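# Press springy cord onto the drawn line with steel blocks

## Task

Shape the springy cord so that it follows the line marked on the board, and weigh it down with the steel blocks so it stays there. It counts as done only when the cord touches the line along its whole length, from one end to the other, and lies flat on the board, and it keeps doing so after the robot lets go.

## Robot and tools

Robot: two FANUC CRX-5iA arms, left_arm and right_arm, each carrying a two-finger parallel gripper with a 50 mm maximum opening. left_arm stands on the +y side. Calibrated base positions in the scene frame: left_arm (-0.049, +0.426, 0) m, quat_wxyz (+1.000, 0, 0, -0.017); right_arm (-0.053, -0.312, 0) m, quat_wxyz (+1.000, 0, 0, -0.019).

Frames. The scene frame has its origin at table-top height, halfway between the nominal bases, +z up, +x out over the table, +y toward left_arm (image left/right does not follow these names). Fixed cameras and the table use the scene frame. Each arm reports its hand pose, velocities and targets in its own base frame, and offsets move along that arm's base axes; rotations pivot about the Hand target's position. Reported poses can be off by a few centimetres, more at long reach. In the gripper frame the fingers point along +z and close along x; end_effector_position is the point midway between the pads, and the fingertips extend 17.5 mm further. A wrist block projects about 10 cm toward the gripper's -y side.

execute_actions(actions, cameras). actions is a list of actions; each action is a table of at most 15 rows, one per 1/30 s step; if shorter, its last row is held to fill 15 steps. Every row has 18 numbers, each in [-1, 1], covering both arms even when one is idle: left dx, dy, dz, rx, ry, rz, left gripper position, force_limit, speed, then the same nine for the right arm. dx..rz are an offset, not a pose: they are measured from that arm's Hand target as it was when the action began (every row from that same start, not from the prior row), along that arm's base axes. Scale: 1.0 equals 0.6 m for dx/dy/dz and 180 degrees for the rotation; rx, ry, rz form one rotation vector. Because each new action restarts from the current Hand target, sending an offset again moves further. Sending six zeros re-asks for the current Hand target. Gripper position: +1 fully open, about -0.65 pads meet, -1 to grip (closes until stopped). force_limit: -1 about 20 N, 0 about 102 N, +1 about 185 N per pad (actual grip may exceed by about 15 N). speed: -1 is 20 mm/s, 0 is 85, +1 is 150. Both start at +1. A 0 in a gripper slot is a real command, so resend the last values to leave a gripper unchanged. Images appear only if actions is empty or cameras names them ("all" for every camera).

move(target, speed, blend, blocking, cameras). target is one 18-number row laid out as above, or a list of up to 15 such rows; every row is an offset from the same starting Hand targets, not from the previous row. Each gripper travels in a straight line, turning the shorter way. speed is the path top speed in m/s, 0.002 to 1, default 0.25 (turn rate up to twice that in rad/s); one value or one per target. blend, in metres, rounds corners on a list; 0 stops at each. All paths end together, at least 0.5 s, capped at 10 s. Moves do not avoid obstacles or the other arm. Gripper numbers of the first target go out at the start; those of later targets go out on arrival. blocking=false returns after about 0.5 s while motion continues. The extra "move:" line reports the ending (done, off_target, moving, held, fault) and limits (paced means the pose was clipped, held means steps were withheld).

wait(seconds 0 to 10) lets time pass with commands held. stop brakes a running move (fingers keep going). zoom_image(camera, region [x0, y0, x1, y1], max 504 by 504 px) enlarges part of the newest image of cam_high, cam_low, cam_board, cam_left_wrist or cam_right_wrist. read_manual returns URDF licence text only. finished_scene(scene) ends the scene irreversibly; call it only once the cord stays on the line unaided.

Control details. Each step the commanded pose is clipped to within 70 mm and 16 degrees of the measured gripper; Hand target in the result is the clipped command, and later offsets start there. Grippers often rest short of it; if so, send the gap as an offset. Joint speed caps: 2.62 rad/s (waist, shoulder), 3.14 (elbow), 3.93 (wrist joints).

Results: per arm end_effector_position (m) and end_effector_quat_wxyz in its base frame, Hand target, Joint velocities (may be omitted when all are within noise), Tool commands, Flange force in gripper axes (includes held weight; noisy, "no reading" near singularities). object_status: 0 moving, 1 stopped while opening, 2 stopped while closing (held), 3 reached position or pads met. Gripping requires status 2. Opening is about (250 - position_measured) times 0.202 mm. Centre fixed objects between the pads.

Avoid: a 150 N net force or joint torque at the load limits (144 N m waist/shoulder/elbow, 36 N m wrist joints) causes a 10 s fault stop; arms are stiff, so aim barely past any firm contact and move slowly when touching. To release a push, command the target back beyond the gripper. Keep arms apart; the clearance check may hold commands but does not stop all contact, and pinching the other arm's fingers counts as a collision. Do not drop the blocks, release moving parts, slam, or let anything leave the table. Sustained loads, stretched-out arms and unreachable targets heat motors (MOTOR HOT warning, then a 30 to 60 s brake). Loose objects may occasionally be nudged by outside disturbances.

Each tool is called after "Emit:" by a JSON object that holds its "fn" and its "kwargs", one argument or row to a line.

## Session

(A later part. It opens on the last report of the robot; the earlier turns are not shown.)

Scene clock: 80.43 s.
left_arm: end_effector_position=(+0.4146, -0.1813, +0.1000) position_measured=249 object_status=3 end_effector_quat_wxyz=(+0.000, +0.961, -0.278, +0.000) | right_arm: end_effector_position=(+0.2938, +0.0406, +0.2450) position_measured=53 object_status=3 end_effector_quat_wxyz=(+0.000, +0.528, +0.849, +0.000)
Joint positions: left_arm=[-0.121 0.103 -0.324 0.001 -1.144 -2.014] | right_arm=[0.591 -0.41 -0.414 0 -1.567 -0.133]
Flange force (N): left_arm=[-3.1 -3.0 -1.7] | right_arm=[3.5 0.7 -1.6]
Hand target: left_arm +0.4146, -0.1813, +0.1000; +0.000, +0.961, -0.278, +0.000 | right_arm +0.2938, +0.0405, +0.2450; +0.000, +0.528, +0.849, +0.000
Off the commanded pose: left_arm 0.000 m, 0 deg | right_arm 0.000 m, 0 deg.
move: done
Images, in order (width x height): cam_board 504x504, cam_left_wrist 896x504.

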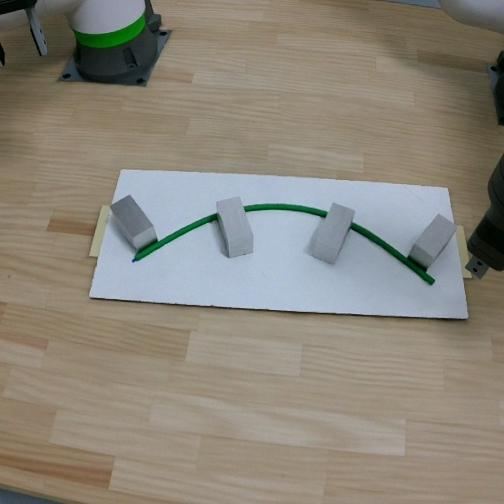

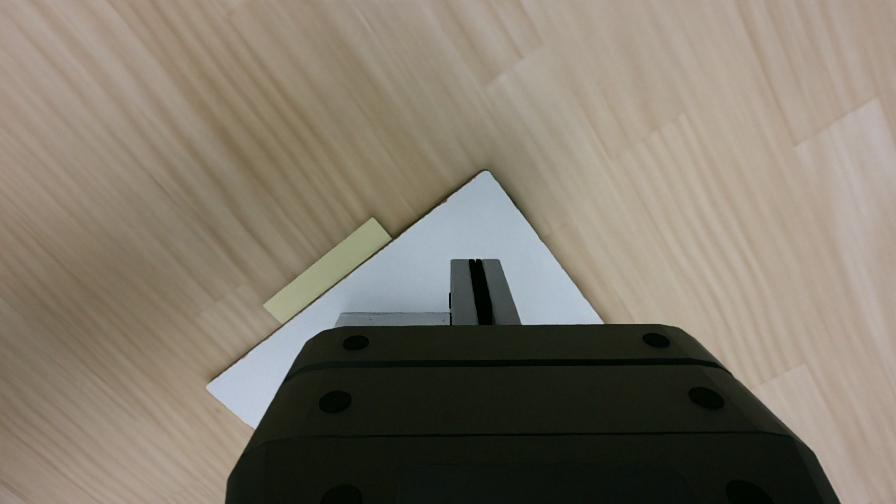

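Emit:
{"fn": "move", "kwargs": {
  "target": [
    [0,0,-0.1125,0,0,0,-0.65,-0.9,-0.5,0,0,0,0,0,0,0.66,-0.9,-1],
    [-0.025,-0.0394,-0.1125,0,0,0,-0.65,-0.9,-0.5,0,0,0,0,0,0,0.66,-0.9,-1]
  ],
  "speed": [0.12,0.04],
  "cameras": ["cam_board"]
}}

Emit:
{"fn": "zoom_image", "kwargs": {
  "camera": "cam_board",
  "region": [80, 190, 280, 290]
}}

Emit:
{"fn": "zoom_image", "kwargs": {
  "camera": "cam_board",
  "region": [300, 190, 500, 290]
}}

Scene clock: 83.17 s.
left_arm: end_effector_position=(+0.3996, -0.2050, +0.0325) position_measured=249 object_status=3 end_effector_quat_wxyz=(+0.000, +0.961, -0.278, +0.000) | right_arm: end_effector_position=(+0.2938, +0.0405, +0.2450) position_measured=53 object_status=3 end_effector_quat_wxyz=(+0.000, +0.528, +0.849, +0.000)
Joint positions: left_arm=[-0.18 0.181 -0.414 0.001 -0.975 -1.955] | right_arm=[0.591 -0.41 -0.414 0 -1.567 -0.133]
Flange force (N): left_arm=[-2.8 -4.4 -2.4] | right_arm=[3.3 0.2 -1.0]
Hand target: left_arm +0.3996, -0.2050, +0.0325; +0.000, +0.961, -0.278, +0.000 | right_arm +0.2938, +0.0405, +0.2450; +0.000, +0.528, +0.849, +0.000
Off the commanded pose: left_arm 0.000 m, 0 deg | right_arm 0.000 m, 0 deg.
move: done
Images, in order (width x height): cam_board 504x504.

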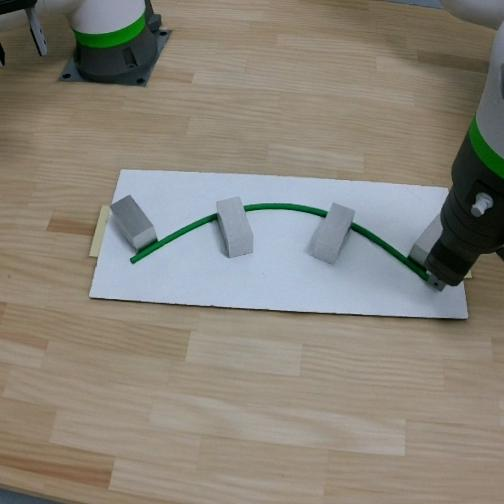

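Scaled by 2.520.

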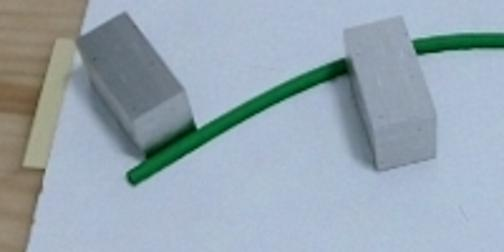

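Scaled by 2.520.

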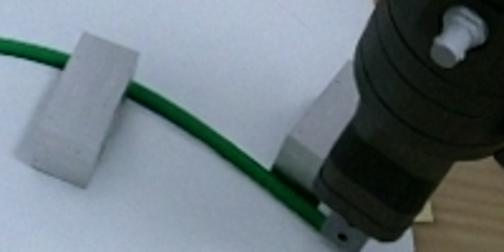

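Emit:
{"fn": "move", "kwargs": {
  "target": [
    [0.025,0.0394,0,0,0,0,-0.65,-0.9,-0.5,0,0,0,0,0,0,0.66,-0.9,-1],
    [0.025,0.0394,0.2,0,0,0,-0.65,-0.9,-0.5,0,0,0,0,0,0,0.66,-0.9,-1],
    [-0.08,0.25,0.35,0,0,0.3,-0.65,-0.9,-0.5,0.1,0.1,0.15,0,0,-0.1,0.66,-0.9,-1]
  ],
  "speed": [0.1,0.2,0.4],
  "blend": [0.01,0.03,0],
  "cameras": ["cam_board","cam_right_wrist"]
}}

Emit:
{"fn": "zoom_image", "kwargs": {
  "camera": "cam_board",
  "region": [300, 190, 500, 290]
}}

Emit:
{"fn": "zoom_image", "kwargs": {
  "camera": "cam_right_wrist",
  "region": [500, 0, 896, 300]
}}

Scene clock: 86.50 s.
left_arm: end_effector_position=(+0.3516, -0.0550, +0.2425) position_measured=249 object_status=3 end_effector_quat_wxyz=(+0.000, +0.982, +0.188, +0.000) | right_arm: end_effector_position=(+0.3538, +0.1005, +0.3350) position_measured=53 object_status=3 end_effector_quat_wxyz=(+0.000, +0.655, +0.756, +0.000)
Joint positions: left_arm=[0.22 -0.241 -0.302 0.001 -1.51 -1.411] | right_arm=[0.638 -0.2 -0.054 0 -1.717 -0.495]
Flange force (N): left_arm=[-1.5 -6.0 -1.5] | right_arm=[3.0 -1.6 -1.7]
Hand target: left_arm +0.3516, -0.0550, +0.2425; +0.000, +0.982, +0.188, +0.000 | right_arm +0.3538, +0.1005, +0.3350; +0.000, +0.655, +0.756, +0.000
Off the commanded pose: left_arm 0.000 m, 0 deg | right_arm 0.000 m, 0 deg.
move: done
Images, in order (width x height): cam_board 504x504, cam_right_wrist 896x504.

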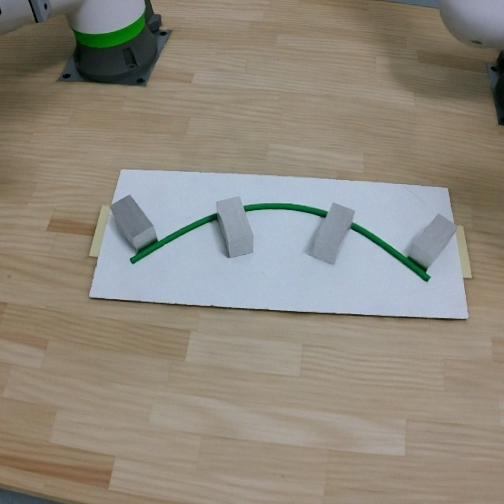

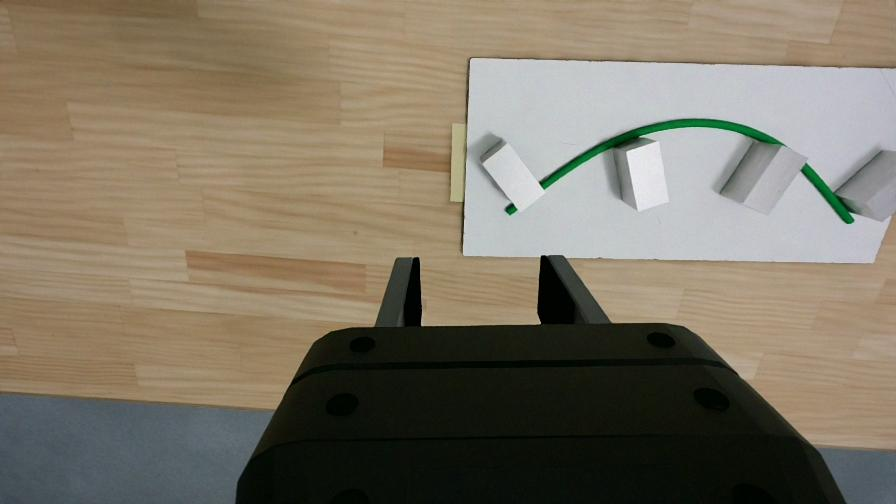

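Scaled by 2.520.

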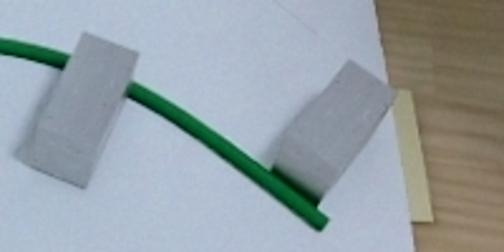

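Scaled by 1.273.

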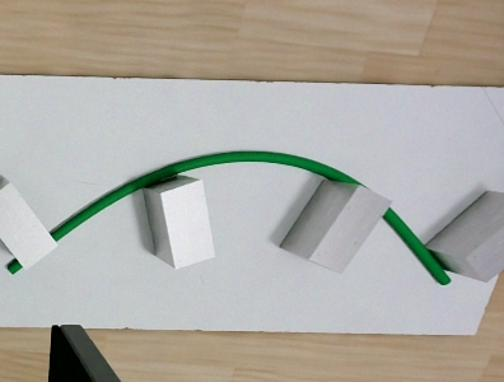

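No blue is visible. Done.

Emit:
{"fn": "finished_scene", "kwargs": {
  "scene": 1
}}

The scene is finished: the task was done.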